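# Loop the blue air tube into its own coupling

## Task

Curve the blue air tube around so that its loose end is pushed deep into the coupling fitted on the tube's opposite end.

## Robot and tools

Robot: two seven-joint arms, left_arm and right_arm, each ending in a parallel two-finger gripper. The calibrated base positions in the scene frame are left_arm (-0.030, +0.288, 0) m and right_arm (-0.007, -0.278, 0) m. Both are turned only slightly about z (quat_wxyz about (1, 0, 0, -0.012) and (1, 0, 0, -0.006)), so each base's axes nearly match the scene axes.

Frames: the scene frame has its origin at table-top height, halfway between the nominal bases. +z is up, +x reaches out over the table, and left_arm sits on the +y side. Arm names do not match image left and right. All hand readings (end_effector_position, end_effector_quat_wxyz, velocities) and all offsets for an arm use that arm's own base frame. Fixed cameras and the table use the scene frame. Printed hand poses can be a few cm off, more when the arm is stretched far.

Gripper: the fingers point along the gripper's +z axis and close along its y axis. The reported position is the point between the pads when they are closed, roughly 2 cm short of the fingertips. While closing, the tips creep about 10 mm further along +z, mostly while the pads are still more than 40 mm apart.

The 14-number row is used by execute_actions and move. It is always one flat list covering both arms, in this order: left dx, dy, dz, rx, ry, rz, opening, then the same seven for right. Every value lies in [-1, 1].
- dx, dy, dz are offsets, not poses. They are measured from that arm's Hand target as it was when the action or move began, along that arm's base axes. 1.0 equals 0.6 m.
- rx, ry, rz form one rotation vector about the Hand target's position, where 1.0 equals 180 degrees.
- opening is absolute: +1 is fully open (0.084 m) and -1 is closed.
- A zero in a pose slot means no offset. A zero in the opening slot is a real command to half-open, so always resend the opening you actually want.

execute_actions(actions, cameras): actions is a list of actions. Each action is a table of up to 15 rows, and each row runs for one 1/30 s step. If you give fewer rows, the last row holds for the rest of the 15 steps. Every row is counted from the pose at the start of that action, not from the row before it. Offsets build up across actions, so sending the same offset twice moves the arm twice. An empty list just returns the robot state and images. cameras lists which images to return: omitted, null or ["all"] gives all, [] gives none, and an unknown name invalidates the call.

move(target, speed, blend, opening_speed, blocking, cameras): drives each gripper in a straight line toward the offset given in target. target is either one 14-number row or a list of up to 15 rows. Every row is measured from the same starting Hand targets. Other arguments:
- speed: 0.002 to 1 m/s, default 0.25. Turning is capped at twice that value in rad/s. Give one number, or one per target.
- blend: a distance in metres for rounding corners within a list of targets.
- opening_speed: at least 0.2 per second, on the -1 to +1 scale.
- blocking=false: the result comes back after about 0.5 s while the move keeps running.
Moves do not avoid obstacles or the other arm, and they last between 0.5 s and 10 s. The result includes a "move:" line giving how it ended (done, off_target, moving, held, fault) and which limits applied. An arm counts as done only when it is within 3 mm and 2 degrees of its goal. Neither done nor off_target tells you whether the arm is touching something. limits=paced means the command was clipped. held means a check (such as arm clearance) blocked steps.

Other tools:
- wait(seconds 0 to 10) lets the scene run.
- stop brakes a running move.
- zoom_image(camera, region [x0,y0,x1,y1] in pixels, at most 504x504) enlarges part of that camera's latest image.
- clear_fault(arm) releases a torque fault that has already been reported.
- finished_scene(scene) ends the scene for good and takes this scene's number. Call it only once the tube end stays inserted with no help from the grippers.

Motion behaviour: each control step, the commanded pose is clipped to within 70 mm and 16 degrees of the measured pose. Hand target in a result shows the last clipped command. A gripper often stops short of it. Sending zeros asks for it again, and if the gap remains, send the missing distance as an offset. An arm blocked by an object keeps pushing until you command it back past the gripper. Large wrist rotations can swing the elbow.

Results include:
- Joint positions. The last entry per arm is the finger gap in metres.
- grip_measured, on the same scale as opening.
- Joint torques, which include gravity, friction and noise. Positive means toward a larger joint value.
- Velocities. "within noise" means the arm is still.
- Step readings of position, for execute_actions only.
- Tool commands.
- Wrist depth: for each wrist camera, a 7x7 grid in mm, read from the top left with rows separated by " / ". The usable range is 195 to 3000 mm, and "-" means no value.

Cameras: cam_high, cam_low and cam_table are 504x504. cam_left_wrist and cam_right_wrist are 896x504. Wrist images can lag slightly behind while the arm moves.

Gripping: to hold the tube, command an opening well below grip_measured. The lower the command, the harder the squeeze, up to about 24 N per pad. Closing fast squeezes harder.

Avoid:
- letting the tube slide or fall off the table, or leaving it off the table;
- releasing it while it is still moving;
- fast impacts or pushing far past the point of contact;
- arm-to-arm contact, including closing one gripper on the other's fingers, which can fail the task.

Faults and heat: a torque fault occurs when contact torque reaches a joint's limit (waist 43.2, shoulder 43.4, upper arm roll 27.6, elbow 27.6, forearm roll 27.6, wrist pitch 14.9, wrist roll 15.5 N m), or when a motor stays at its torque limit for 1 s. The arm then stops until clear_fault. Holding loads, stretching out, or straining toward unreachable poses heats the motors. A MOTOR HOT line appears at 65 °C, and at 80 °C that arm brakes for 30 to 60 s or more. A loose object may also be nudged now and then by outside pushes.

Each tool is called after ">>>" as a command line: name --argument value for each argument, lists and objects as JSON in quotes; but a table of rows of numbers goes row by row, as --pt "numbers of a row", without its own name.

## Session

>>> execute_actions --actions '[]'

Scene clock: 0.00 s.
left_arm: end_effector_position=(+0.1749, +0.2190, +0.3529) grip_measured=+1.00 end_effector_quat_wxyz=(-0.468, +0.061, +0.877, -0.089) | right_arm: end_effector_position=(+0.4127, +0.6166, +0.2132) grip_measured=+1.00 end_effector_quat_wxyz=(+0.494, -0.391, -0.550, -0.549)
Joint positions: left_arm=[1.423 0.019 -0.906 1.324 0.431 2.224 -2.399 0.084] | right_arm=[0.79 0.761 -0.075 1.525 2.134 1.259 -2.699 0.084]
Joint velocities: within noise
Joint torques (N m): no reading
Motor temperatures (°C): left_arm=[36 40 42 39 36 40 39] | right_arm=[42 43 40 37 39 41 39]
Wrist depth (mm): cam_left_wrist=[- - 2117 - - - 2123 / 275 1931 - - - 2712 2187 / 258 353 2472 2466 2475 2277 2120 / 261 366 2368 2251 2104 1935 1839 / 300 337 2091 1951 1841 1736 1596 / 289 330 1780 642 617 585 588 / 292 317 604 582 557 533 505] | cam_right_wrist=[1720 329 355 1636 1613 1584 1553 / 1707 1653 1644 1625 1591 1558 1554 / 1679 1669 1640 1593 1564 1548 1521 / 1654 1625 1605 1583 1562 1534 1501 / 1654 1624 1595 1558 1537 1532 1493 / 1628 1601 1570 1539 1525 1501 1468 / 1605 1580 1557 1540 1512 1488 1459]
Hand target: left_arm +0.1749, +0.2190, +0.3529; -0.468, +0.061, +0.877, -0.089 | right_arm +0.4127, +0.6166, +0.2132; +0.494, -0.391, -0.550, -0.549
Tool commands: left_gripper/opening=+1.0 right_gripper/opening=+1.0

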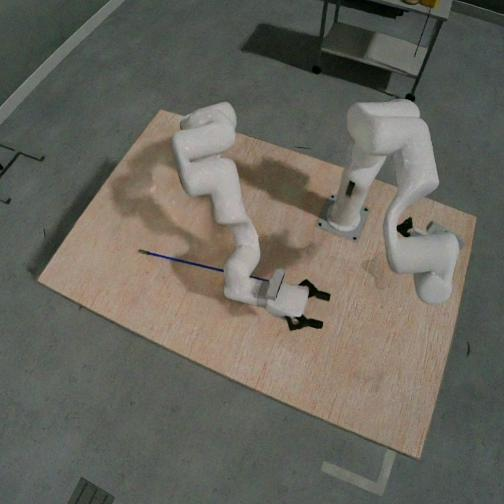

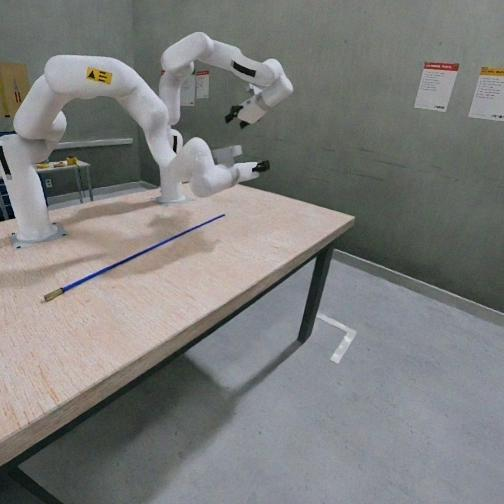

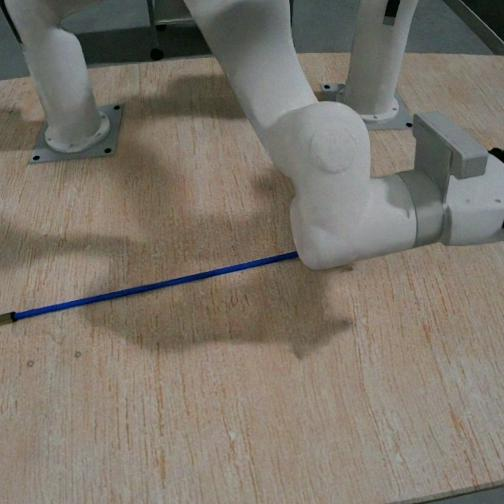

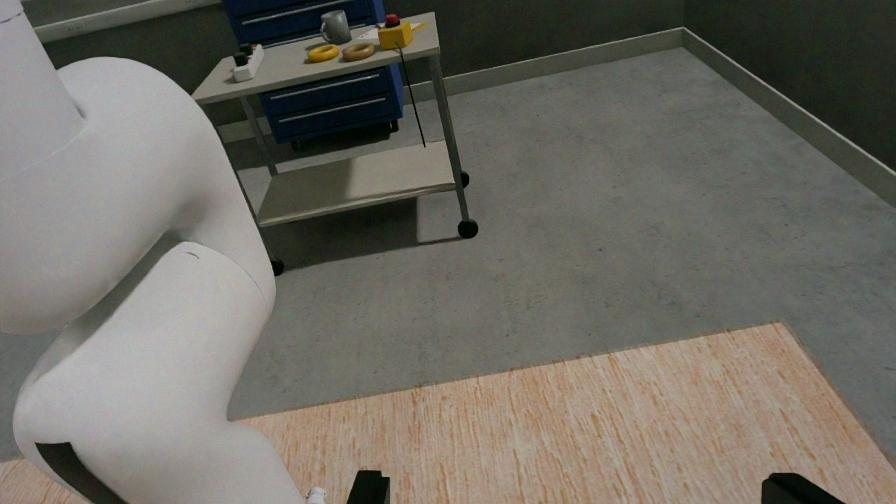

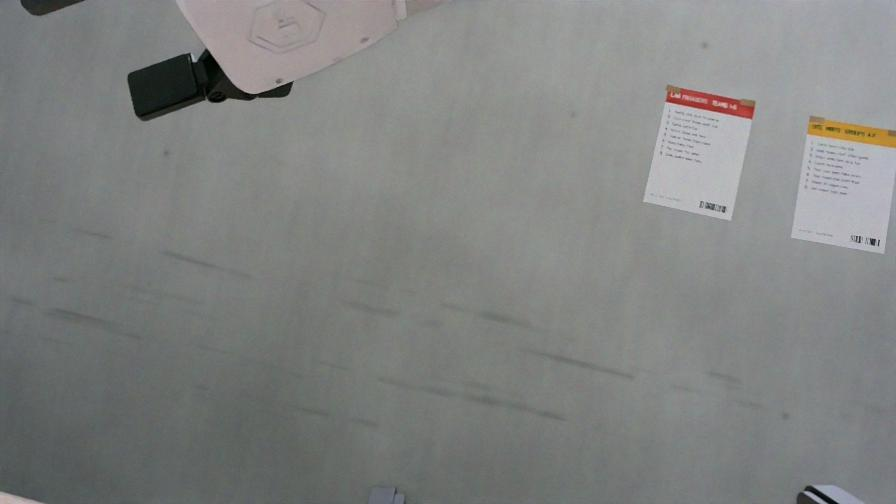

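>>> move --target '[0,0,0,0,0,0,1,-0.05,-0.82,0.17,-0.53,0.028,-0.081,1]'

Scene clock: 36.53 s.
left_arm: end_effector_position=(+0.1749, +0.2190, +0.3529) grip_measured=+1.00 end_effector_quat_wxyz=(-0.468, +0.061, +0.877, -0.089) | right_arm: end_effector_position=(+0.3827, +0.1247, +0.3152) grip_measured=+1.00 end_effector_quat_wxyz=(+0.000, +0.707, +0.707, +0.000)
Joint positions: left_arm=[1.423 0.019 -0.906 1.324 0.431 2.224 -2.399 0.084] | right_arm=[0.608 -0.269 -0.255 1.098 -0.068 1.36 -1.194 0.084]
Joint velocities: within noise
Joint torques (N m): left_arm=[-0.42 -15.7 -0.79 19.61 1.44 0.05 0.35] | right_arm=[-9.85 -16.45 3.38 17.41 -2.03 -0.56 0.81]
Motor temperatures (°C): left_arm=[36 41 42 46 36 40 39] | right_arm=[42 46 40 44 39 42 39]
Wrist depth (mm): cam_left_wrist=[- - 2095 - - - 2109 / 275 1943 - - - 2775 2196 / 259 352 2473 2490 2526 2288 2101 / 261 367 2371 2234 2131 1978 1842 / 301 338 2033 1948 1824 1734 1614 / 288 330 1772 643 615 585 594 / 292 317 605 580 556 533 507] | cam_right_wrist=[444 443 443 442 442 442 441 / 445 443 444 443 443 442 442 / 444 444 443 443 443 443 442 / 445 444 444 444 444 443 443 / 445 445 444 444 444 443 443 / 446 444 445 444 444 444 444 / 446 446 445 445 445 445 443]
Hand target: left_arm +0.1749, +0.2190, +0.3529; -0.468, +0.061, +0.877, -0.089 | right_arm +0.3827, +0.1246, +0.3152; +0.000, +0.707, +0.707, +0.000
Off the commanded pose: left_arm 0.000 m, 0 deg | right_arm 0.000 m, 0 deg.
move: done
camera_calibration:
cam_right_wrist: T_world_to_cam=[[0.999887, -0.0128602, 0.00780339, -0.349903], [-0.0129373, -0.999867, 0.00991847, 0.189104], [0.0076748, -0.0100183, -0.99992, 0.446166], [0, 0, 0, 1]] pos_world=[0.348885, 0.189049, 0.446985]

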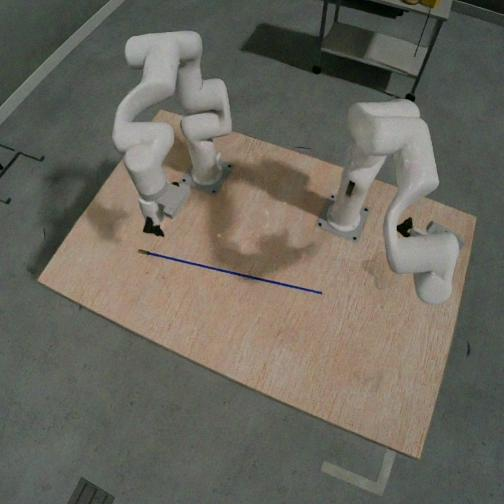

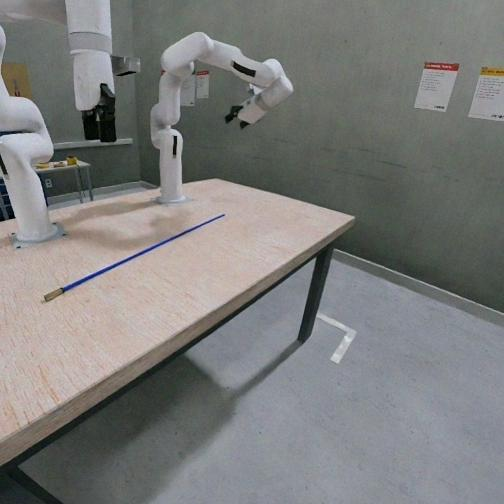

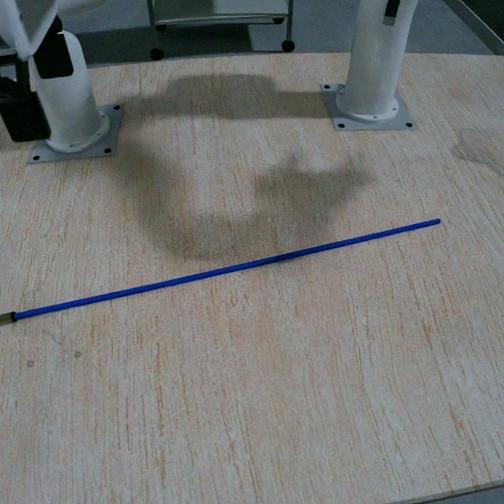

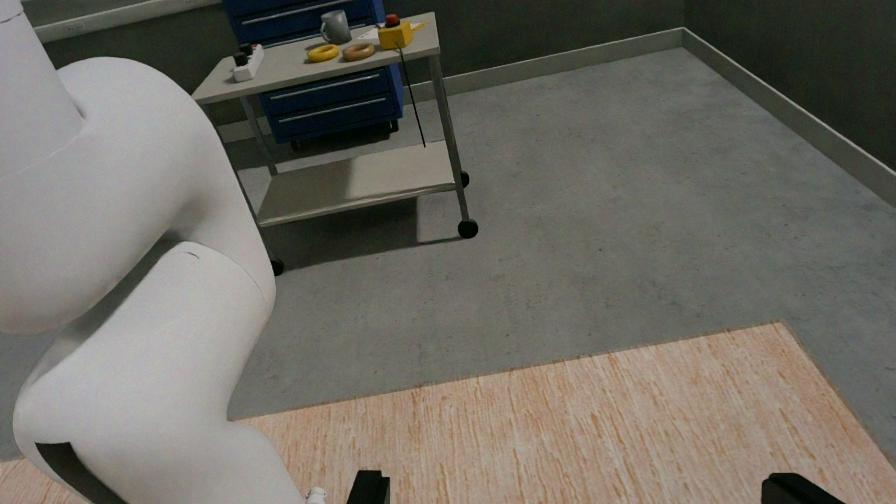

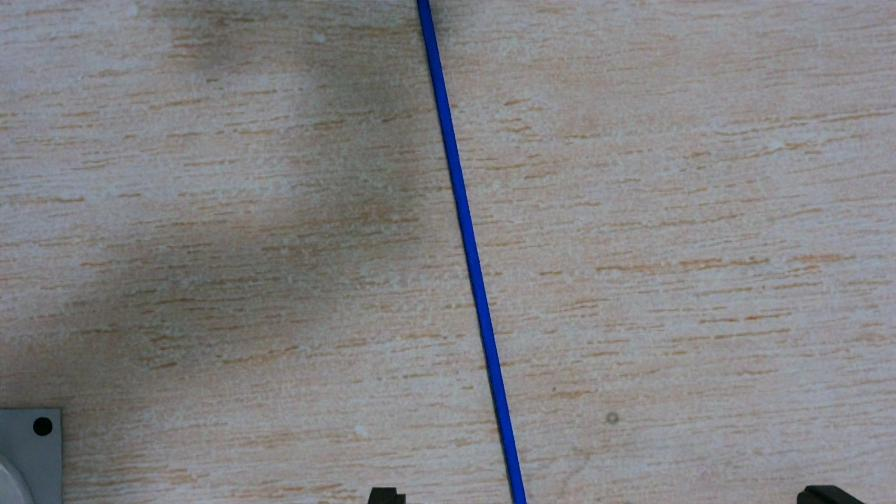

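>>> move --target '[0.261,-0.3625,-0.255,0.319,-0.177,0.546,1,0.036,-0.27,-0.19,0,0,0.054,1]'

Scene clock: 50.87 s.
left_arm: end_effector_position=(+0.3315, +0.0015, +0.1999) grip_measured=+1.00 end_effector_quat_wxyz=(-0.001, +0.769, -0.639, +0.000) | right_arm: end_effector_position=(+0.4043, -0.0373, +0.2012) grip_measured=+1.00 end_effector_quat_wxyz=(+0.000, +0.645, +0.764, +0.000)
Joint positions: left_arm=[1.293 -1.019 -1.018 0.671 -0.819 1.436 -4.167 0.084] | right_arm=[0.478 -0.219 -0.542 0.839 -0.131 1.032 -1.725 0.084]
Joint velocities: within noise
Joint torques (N m): left_arm=[-6.73 3.69 8.37 11.86 -3.13 -2.92 -1.12] | right_arm=[-10.08 -3.48 -0.24 10.98 2.49 -2.27 -0.68]
Motor temperatures (°C): left_arm=[36 41 43 46 36 40 39] | right_arm=[42 45 40 46 39 42 39]
Wrist depth (mm): cam_left_wrist=[323 325 325 326 328 329 331 / 323 325 326 327 328 331 332 / 324 325 326 328 330 332 332 / 325 326 327 329 330 331 332 / 325 327 328 329 330 331 333 / 327 328 329 330 331 333 334 / 326 328 330 331 331 332 335] | cam_right_wrist=[331 331 330 330 329 329 329 / 331 331 331 329 330 329 329 / 331 331 330 330 330 330 329 / 332 331 331 330 330 330 330 / 331 332 331 331 331 330 330 / 332 332 331 331 331 331 330 / 333 332 331 332 331 331 331]
Hand target: left_arm +0.3315, +0.0015, +0.1999; -0.001, +0.769, -0.639, +0.000 | right_arm +0.4043, -0.0374, +0.2012; +0.000, +0.645, +0.764, +0.000
Off the commanded pose: left_arm 0.000 m, 0 deg | right_arm 0.000 m, 0 deg.
move: done
camera_calibration:
cam_left_wrist: T_world_to_cam=[[-0.980927, -0.193109, 0.0221579, 0.347794], [-0.192857, 0.981141, 0.0130203, 0.127358], [-0.0242543, 0.00849865, -0.99967, 0.336848], [0, 0, 0, 1]] pos_world=[0.373893, -0.0606567, 0.327372]
cam_right_wrist: T_world_to_cam=[[0.987708, 0.156119, 0.00777797, -0.361477], [0.156039, -0.9877, 0.010025, -0.0394202], [0.0092474, -0.00868812, -0.999919, 0.329805], [0, 0, 0, 1]] pos_world=[0.360135, 0.0203637, 0.332986]

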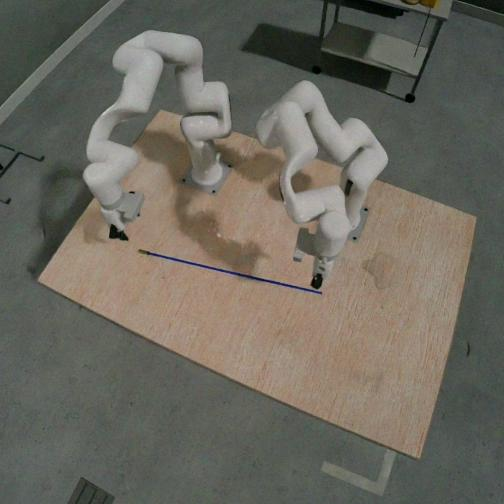

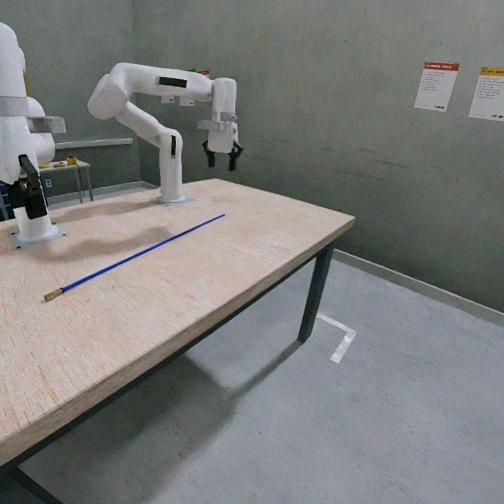

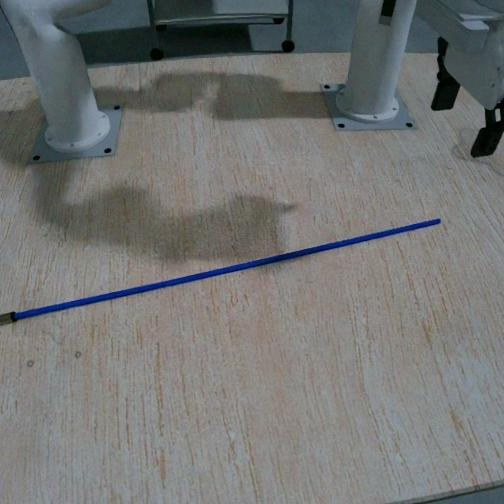

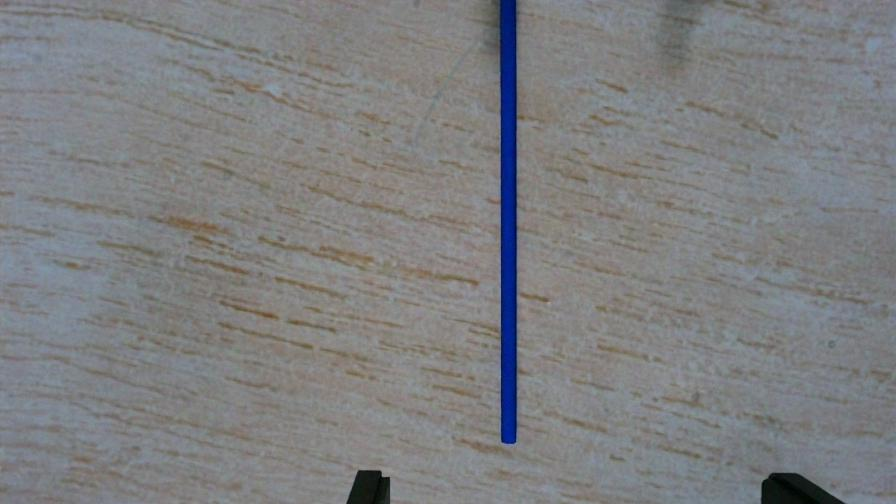

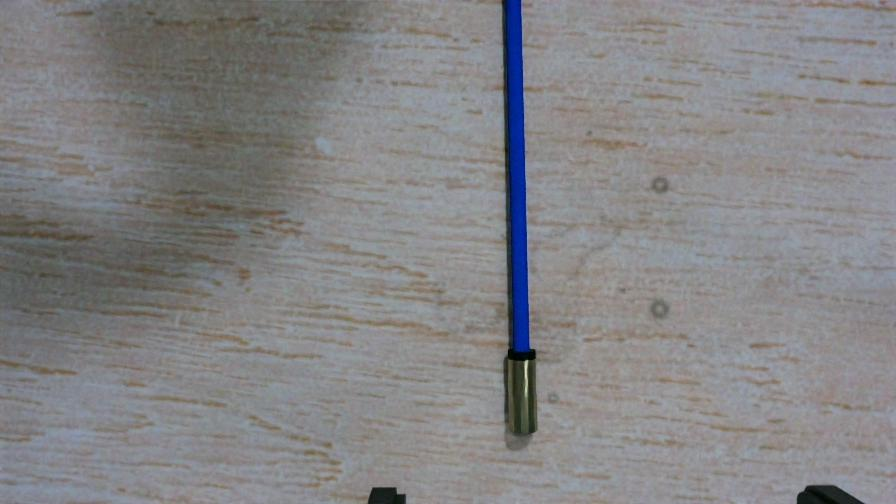

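>>> move --target '[-0.0135,-0.0173,-0.233,0,0,0,0.2,0.0107,-0.0025,-0.233,0,0,0,0.2]'

>>> zoom_image --camera "cam_left_wrist" --region '[300, 0, 804, 504]'

>>> zoom_image --camera "cam_right_wrist" --region '[300, 0, 804, 504]'

Scene clock: 77.40 s.
left_arm: end_effector_position=(+0.3234, -0.0089, +0.0601) grip_measured=+0.19 end_effector_quat_wxyz=(-0.001, +0.769, -0.639, +0.000) | right_arm: end_effector_position=(+0.4107, -0.0389, +0.0614) grip_measured=+0.19 end_effector_quat_wxyz=(+0.000, +0.645, +0.764, +0.000)
Joint positions: left_arm=[1.345 -0.997 -1.442 0.484 -1.174 1.124 -4.088 0.052] | right_arm=[0.484 0.117 -0.571 0.693 0.111 0.598 -1.916 0.052]
Joint velocities: within noise
Joint torques (N m): left_arm=[7.4 15.31 8.19 14.56 -3.66 -2.9 1.48] | right_arm=[-9.85 -6.9 0.64 14.45 2.38 -2.12 -0.76]
Motor temperatures (°C): left_arm=[36 41 45 44 37 42 39] | right_arm=[42 44 40 44 39 42 39]
Wrist depth (mm): cam_left_wrist=[- - - - - - - / - - - - - - - / - - - - - - - / - - - - - - - / - - - - - - - / - - - - - - - / - - - - - - -] | cam_right_wrist=[- - - - - - - / - - - - - - - / - - - - - - - / - - - - - - - / - - - - - - - / - - - - - - - / - - - - - - -]
Hand target: left_arm +0.3234, -0.0089, +0.0601; -0.001, +0.769, -0.639, +0.000 | right_arm +0.4107, -0.0389, +0.0614; +0.000, +0.645, +0.764, +0.000
Off the commanded pose: left_arm 0.000 m, 0 deg | right_arm 0.000 m, 0 deg.
move: done
camera_calibration:
cam_left_wrist: T_world_to_cam=[[-0.98093, -0.19311, 0.0220405, 0.340959], [-0.192857, 0.98114, 0.0130991, 0.137804], [-0.0241544, 0.00859865, -0.999671, 0.197056], [0, 0, 0, 1]] pos_world=[0.365793, -0.0710566, 0.187671]
cam_right_wrist: T_world_to_cam=[[0.987708, 0.156119, 0.00777797, -0.366477], [0.156039, -0.9877, 0.010025, -0.0404989], [0.0092474, -0.00868812, -0.999919, 0.189945], [0, 0, 0, 1]] pos_world=[0.366535, 0.0188637, 0.193186]

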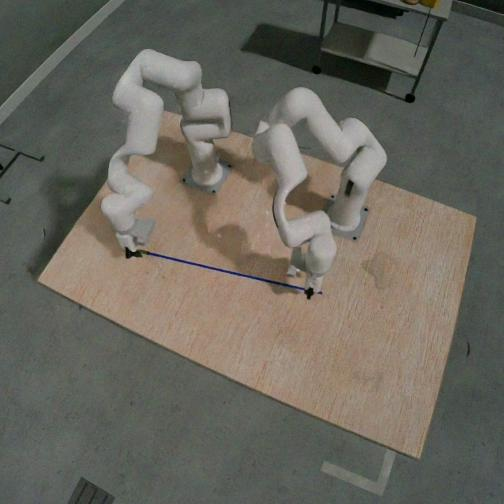

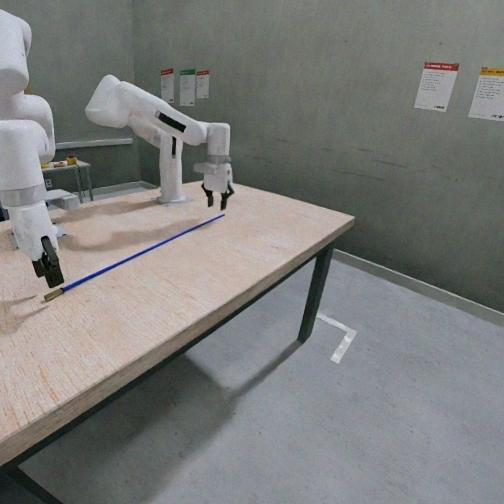

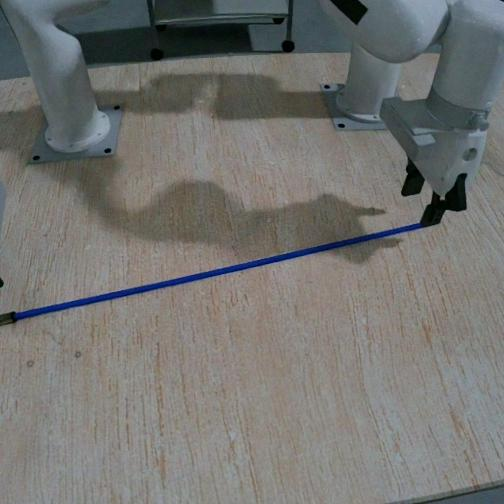

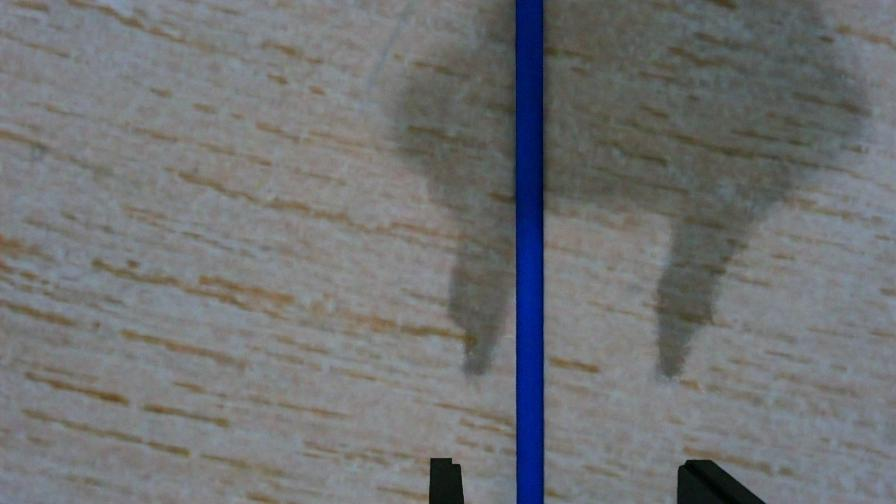

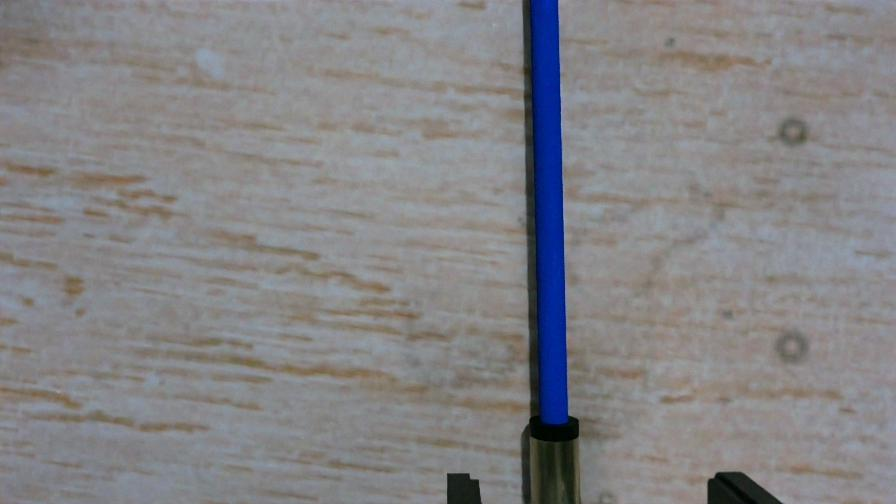

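Scaled by 1.000.

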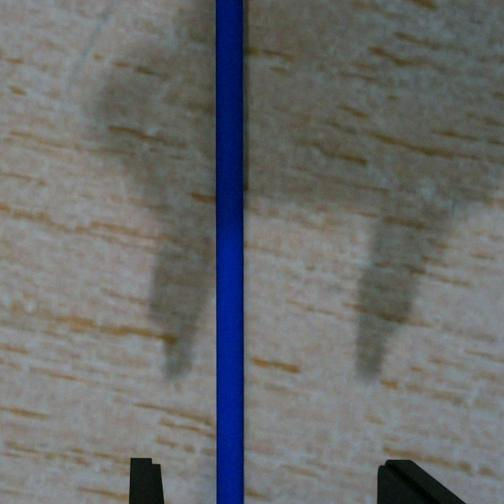

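Scaled by 1.000.

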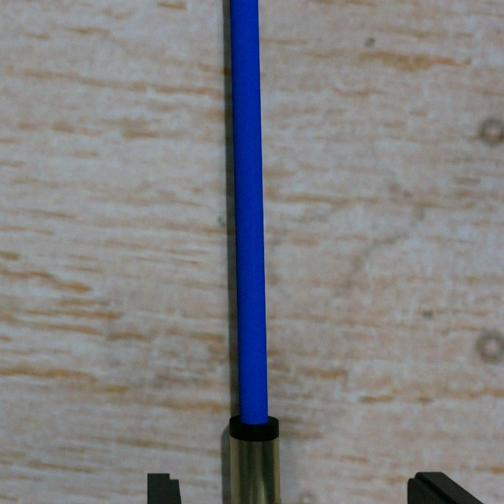

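>>> move --target '[0.0075,0.0013,-0.064,0,0,0,-0.3,-0.0033,-0.0006,-0.064,0,0,0,-0.2]' --speed 0.06

>>> zoom_image --camera "cam_table" --region '[380, 100, 504, 260]'

>>> zoom_image --camera "cam_low" --region '[0, 220, 120, 320]'

Scene clock: 88.03 s.
left_arm: end_effector_position=(+0.3279, -0.0081, +0.0217) grip_measured=-0.32 end_effector_quat_wxyz=(-0.001, +0.769, -0.639, +0.000) | right_arm: end_effector_position=(+0.4087, -0.0392, +0.0230) grip_measured=-0.22 end_effector_quat_wxyz=(+0.000, +0.645, +0.764, +0.000)
Joint positions: left_arm=[1.446 -0.985 -1.614 0.499 -1.297 1.042 -4.036 0.03] | right_arm=[0.454 0.233 -0.524 0.679 0.247 0.49 -2.016 0.035]
Joint velocities: within noise
Joint torques (N m): left_arm=[7.57 16.2 8.49 12.3 -3.27 -2.95 1.44] | right_arm=[-9.68 -8.02 -0.42 13.41 2.29 -2.25 -0.68]
Motor temperatures (°C): left_arm=[36 41 45 43 37 42 39] | right_arm=[42 44 40 45 39 42 39]
Wrist depth (mm): cam_left_wrist=[- - - - - - - / - - - - - - - / - - - - - - - / - - - - - - - / - - - - - - - / - - - - - - - / - - - - - - -] | cam_right_wrist=[- - - - - - - / - - - - - - - / - - - - - - - / - - - - - - - / - - - - - - - / - - - - - - - / - - - - - - -]
Hand target: left_arm +0.3279, -0.0081, +0.0217; -0.001, +0.769, -0.639, +0.000 | right_arm +0.4088, -0.0392, +0.0230; +0.000, +0.645, +0.764, +0.000
Off the commanded pose: left_arm 0.000 m, 0 deg | right_arm 0.000 m, 0 deg.
move: done
camera_calibration:
cam_left_wrist: T_world_to_cam=[[-0.98093, -0.19311, 0.0220405, 0.346374], [-0.192857, 0.98114, 0.0130991, 0.13839], [-0.0241544, 0.00859865, -0.999671, 0.158771], [0, 0, 0, 1]] pos_world=[0.370293, -0.0702566, 0.149271]
cam_right_wrist: T_world_to_cam=[[0.987708, 0.156119, 0.0076792, -0.364126], [0.156039, -0.9877, 0.0100094, -0.0401946], [0.00914741, -0.00868813, -0.99992, 0.151599], [0, 0, 0, 1]] pos_world=[0.364535, 0.0184637, 0.154786]

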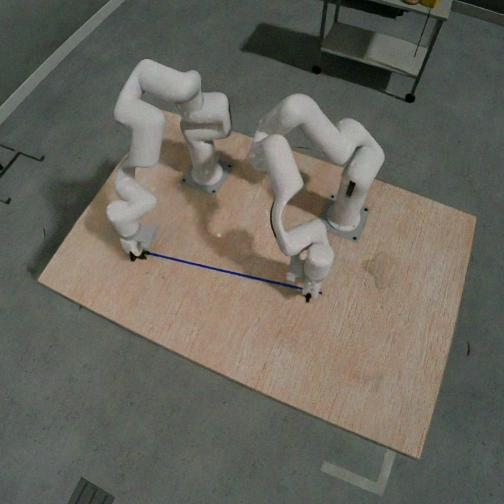

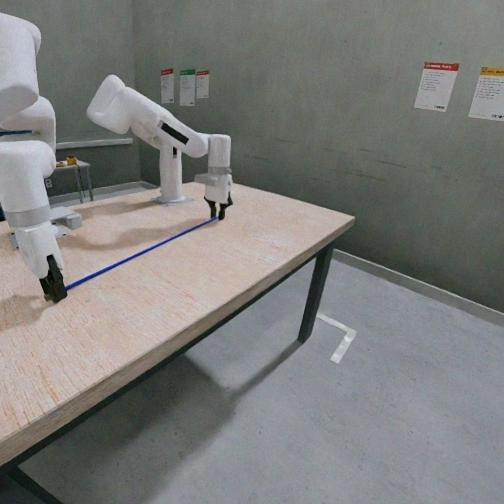

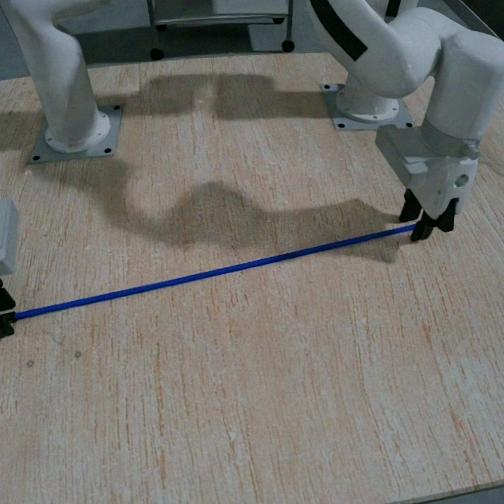

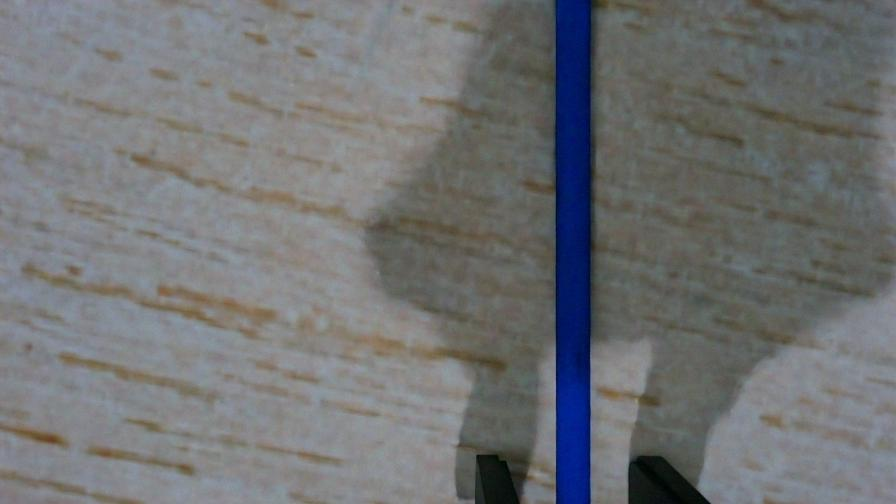

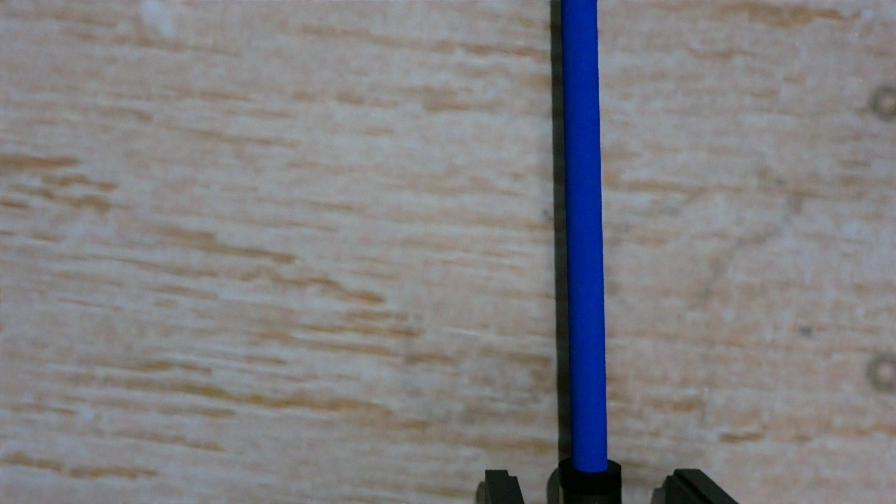

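Scaled by 3.150 from the camera's 504x504 image, which has a finer 720x720 frame.

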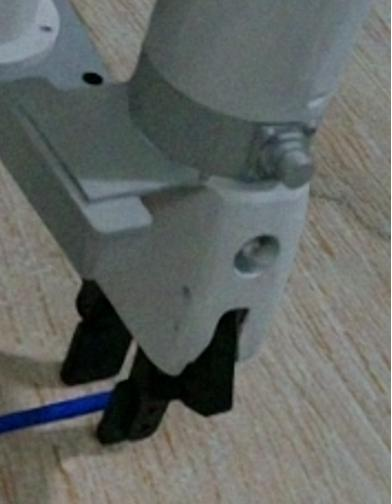

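Scaled by 4.200 from the camera's 504x504 image, which has a finer 720x720 frame.

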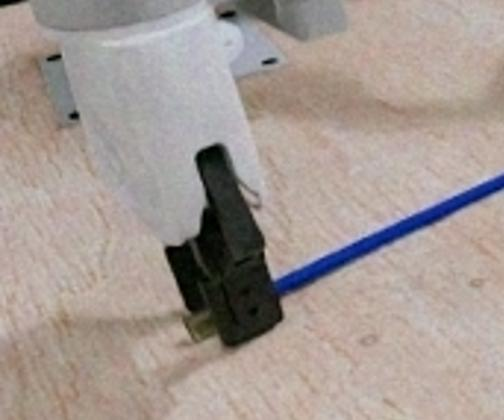

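>>> move --target '[0,0,0,0,0,0,-1,0,0,0,0,0,0,-1]' --opening_speed 0.6

Scene clock: 92.60 s.
left_arm: end_effector_position=(+0.3279, -0.0081, +0.0217) grip_measured=-0.83 end_effector_quat_wxyz=(-0.001, +0.769, -0.639, +0.000) | right_arm: end_effector_position=(+0.4088, -0.0392, +0.0230) grip_measured=-0.69 end_effector_quat_wxyz=(+0.000, +0.645, +0.764, +0.000)
Joint positions: left_arm=[1.446 -0.985 -1.614 0.499 -1.297 1.042 -4.036 0.007] | right_arm=[0.454 0.233 -0.524 0.679 0.247 0.49 -2.016 0.014]
Joint velocities: within noise
Joint torques (N m): left_arm=[7.66 13.55 8.38 10.72 -3.09 -2.63 1.21] | right_arm=[-9.61 -8 -0.48 13.11 2.31 -1.95 -0.67]
Motor temperatures (°C): left_arm=[36 41 45 43 37 42 39] | right_arm=[42 44 40 45 39 42 39]
Wrist depth (mm): cam_left_wrist=[- - - - - - - / - - - - - - - / - - - - - - - / - - - - - - - / - - - - - - - / - - - - - - - / - - - - - - -] | cam_right_wrist=[- - - - - - - / - - - - - - - / - - - - - - - / - - - - - - - / - - - - - - - / - - - - - - - / - - - - - - -]
Hand target: left_arm +0.3279, -0.0081, +0.0217; -0.001, +0.769, -0.639, +0.000 | right_arm +0.4088, -0.0392, +0.0230; +0.000, +0.645, +0.764, +0.000
Off the commanded pose: left_arm 0.000 m, 0 deg | right_arm 0.000 m, 0 deg.
move: done
camera_calibration:
cam_left_wrist: T_world_to_cam=[[-0.98093, -0.19311, 0.0220405, 0.346376], [-0.192857, 0.98114, 0.0130991, 0.138391], [-0.0241544, 0.00859865, -0.999671, 0.158671], [0, 0, 0, 1]] pos_world=[0.370293, -0.0702566, 0.149171]
cam_right_wrist: T_world_to_cam=[[0.987708, 0.156119, 0.00777797, -0.36414], [0.156039, -0.9877, 0.010025, -0.0401969], [0.0092474, -0.00868812, -0.999919, 0.151563], [0, 0, 0, 1]] pos_world=[0.364535, 0.0184637, 0.154786]

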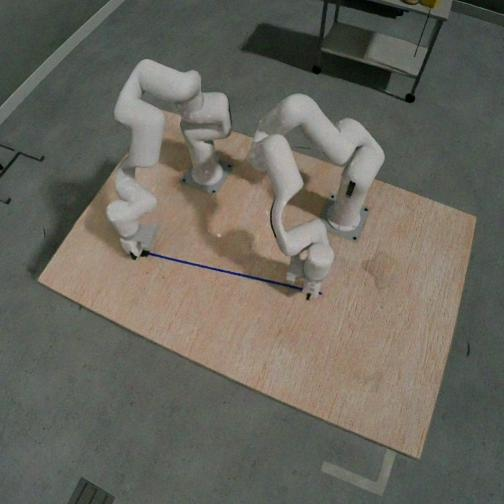

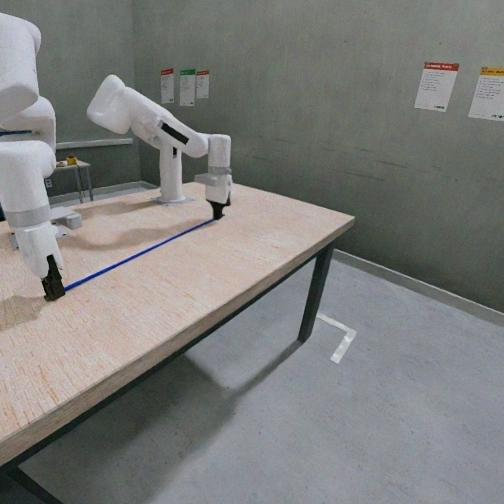

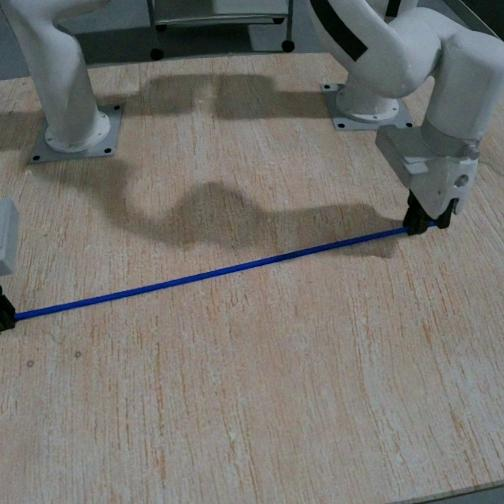

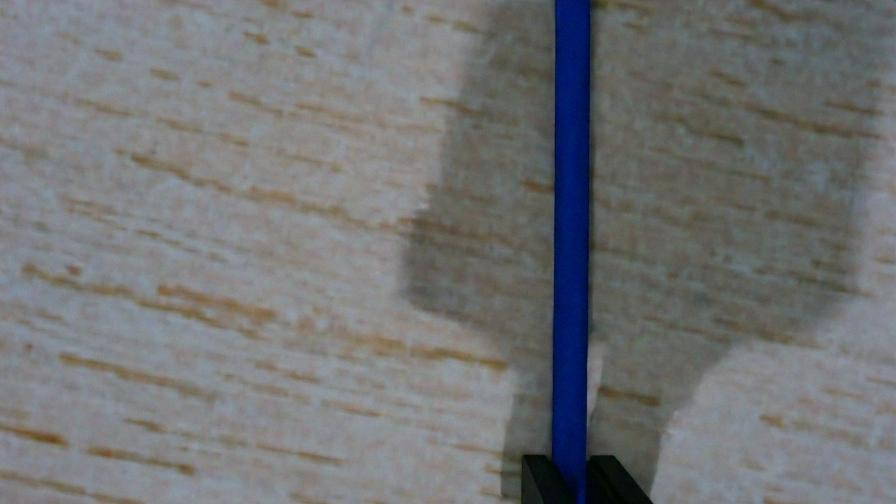

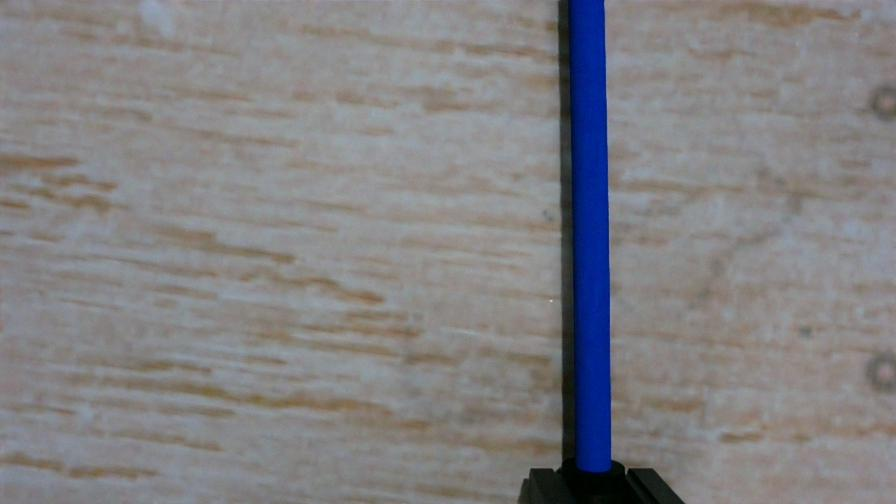

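>>> move --pt "0 0 0 0 0 0 -0.3 0 0 0 0 0 0 -0.2" --pt "0.0046 -0.0246 0.05 0.041 0.0076 0 -0.3 0 0 0.05 -0.041 -0.007 0 -0.2" --pt "0.0092 -0.0492 0.05 0.0819 0.0152 0 -0.3 0 0 0.05 -0.0821 -0.014 0 -0.2" --pt "0.0092 -0.0492 0.002 0.0819 0.0152 0 -0.3 0 0 0.0 -0.0821 -0.014 0 -0.2" --speed 0.06

>>> zoom_image --camera "cam_table" --region '[380, 100, 504, 260]'

>>> zoom_image --camera "cam_low" --region '[0, 220, 120, 320]'

Scene clock: 125.57 s.
left_arm: end_effector_position=(+0.3335, -0.0376, +0.0230) grip_measured=-0.31 end_effector_quat_wxyz=(-0.085, +0.762, -0.634, -0.100) | right_arm: end_effector_position=(+0.4087, -0.0392, +0.0230) grip_measured=-0.22 end_effector_quat_wxyz=(+0.100, +0.639, +0.758, -0.085)
Joint positions: left_arm=[1.302 -1.156 -1.675 0.594 -1.144 1.065 -4.359 0.03] | right_arm=[0.653 0.243 -0.653 0.637 -0.281 0.418 -1.467 0.035]
Joint velocities: within noise
Joint torques (N m): left_arm=[8.64 10.87 2.65 8.33 -5.06 -2.15 1.41] | right_arm=[-9.94 -6.73 -0.63 13.04 2.46 -2.2 -0.87]
Motor temperatures (°C): left_arm=[36 41 46 42 37 42 39] | right_arm=[42 44 40 45 39 42 39]
Wrist depth (mm): cam_left_wrist=[- - - - - - - / - - - - - - - / - - - - - - - / - - - - - - - / - - - - - - - / - - - - - - - / - - - - - - -] | cam_right_wrist=[- - - - - - - / - - - - - - - / - - - - - - - / - - - - - - - / - - - - - - - / - - - - - - - / - - - - - - -]
Hand target: left_arm +0.3334, -0.0376, +0.0229; -0.085, +0.762, -0.634, -0.101 | right_arm +0.4088, -0.0392, +0.0230; +0.100, +0.639, +0.758, -0.084
Off the commanded pose: left_arm 0.000 m, 0 deg | right_arm 0.000 m, 0 deg.
move: done
camera_calibration:
cam_left_wrist: T_world_to_cam=[[-0.97996, -0.198366, 0.0181455, 0.345668], [-0.186126, 0.944315, 0.271342, 0.158834], [-0.07096, 0.262527, -0.962312, 0.184697], [0, 0, 0, 1]] pos_world=[0.38141, -0.129908, 0.128366]
cam_right_wrist: T_world_to_cam=[[0.987306, 0.158473, 0.0106285, -0.363929], [0.149855, -0.951608, 0.268303, -0.0421533], [0.052633, -0.263304, -0.963276, 0.122932], [0, 0, 0, 1]] pos_world=[0.359156, 0.0499281, 0.133595]

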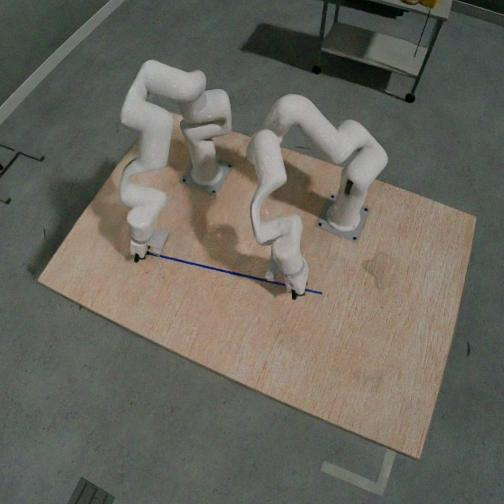

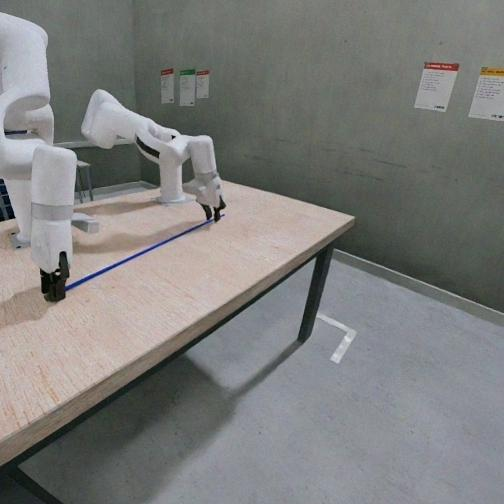

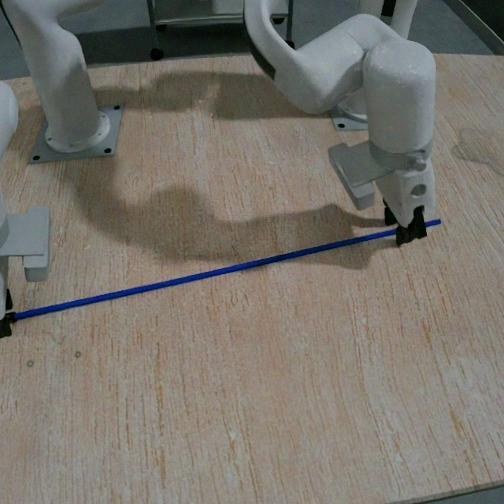

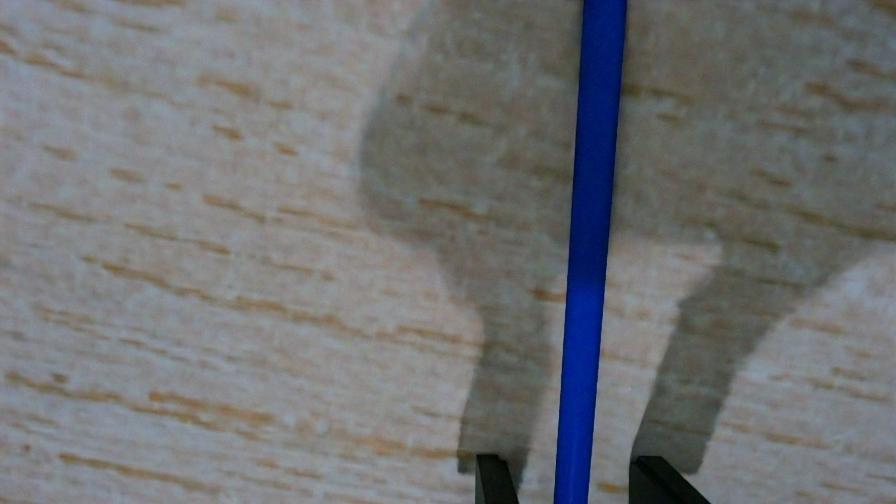

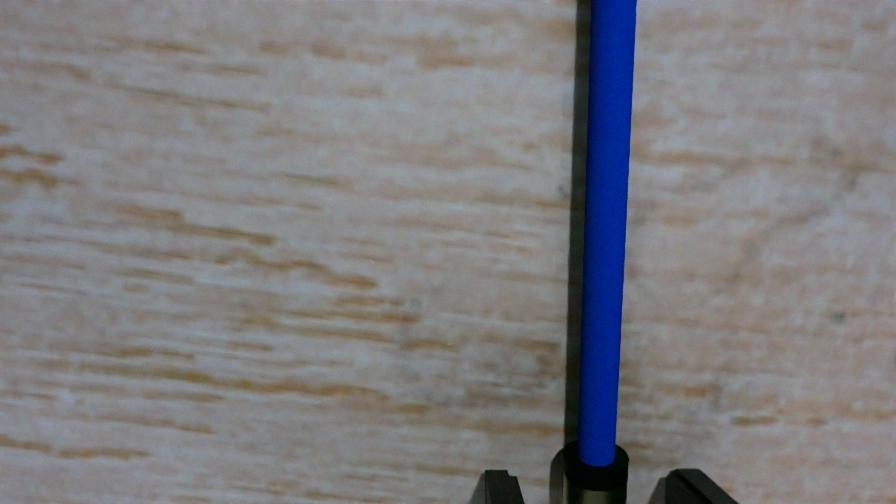

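Scaled by 3.150 from the camera's 504x504 image, which has a finer 720x720 frame.

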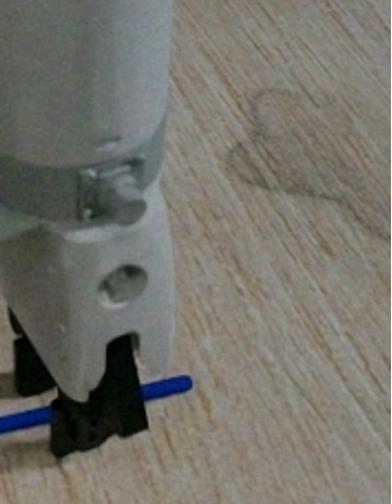

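Scaled by 4.200 from the camera's 504x504 image, which has a finer 720x720 frame.

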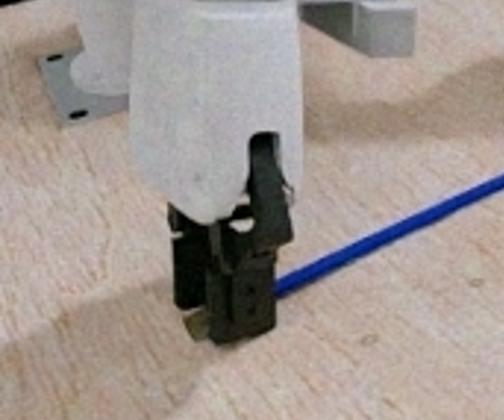

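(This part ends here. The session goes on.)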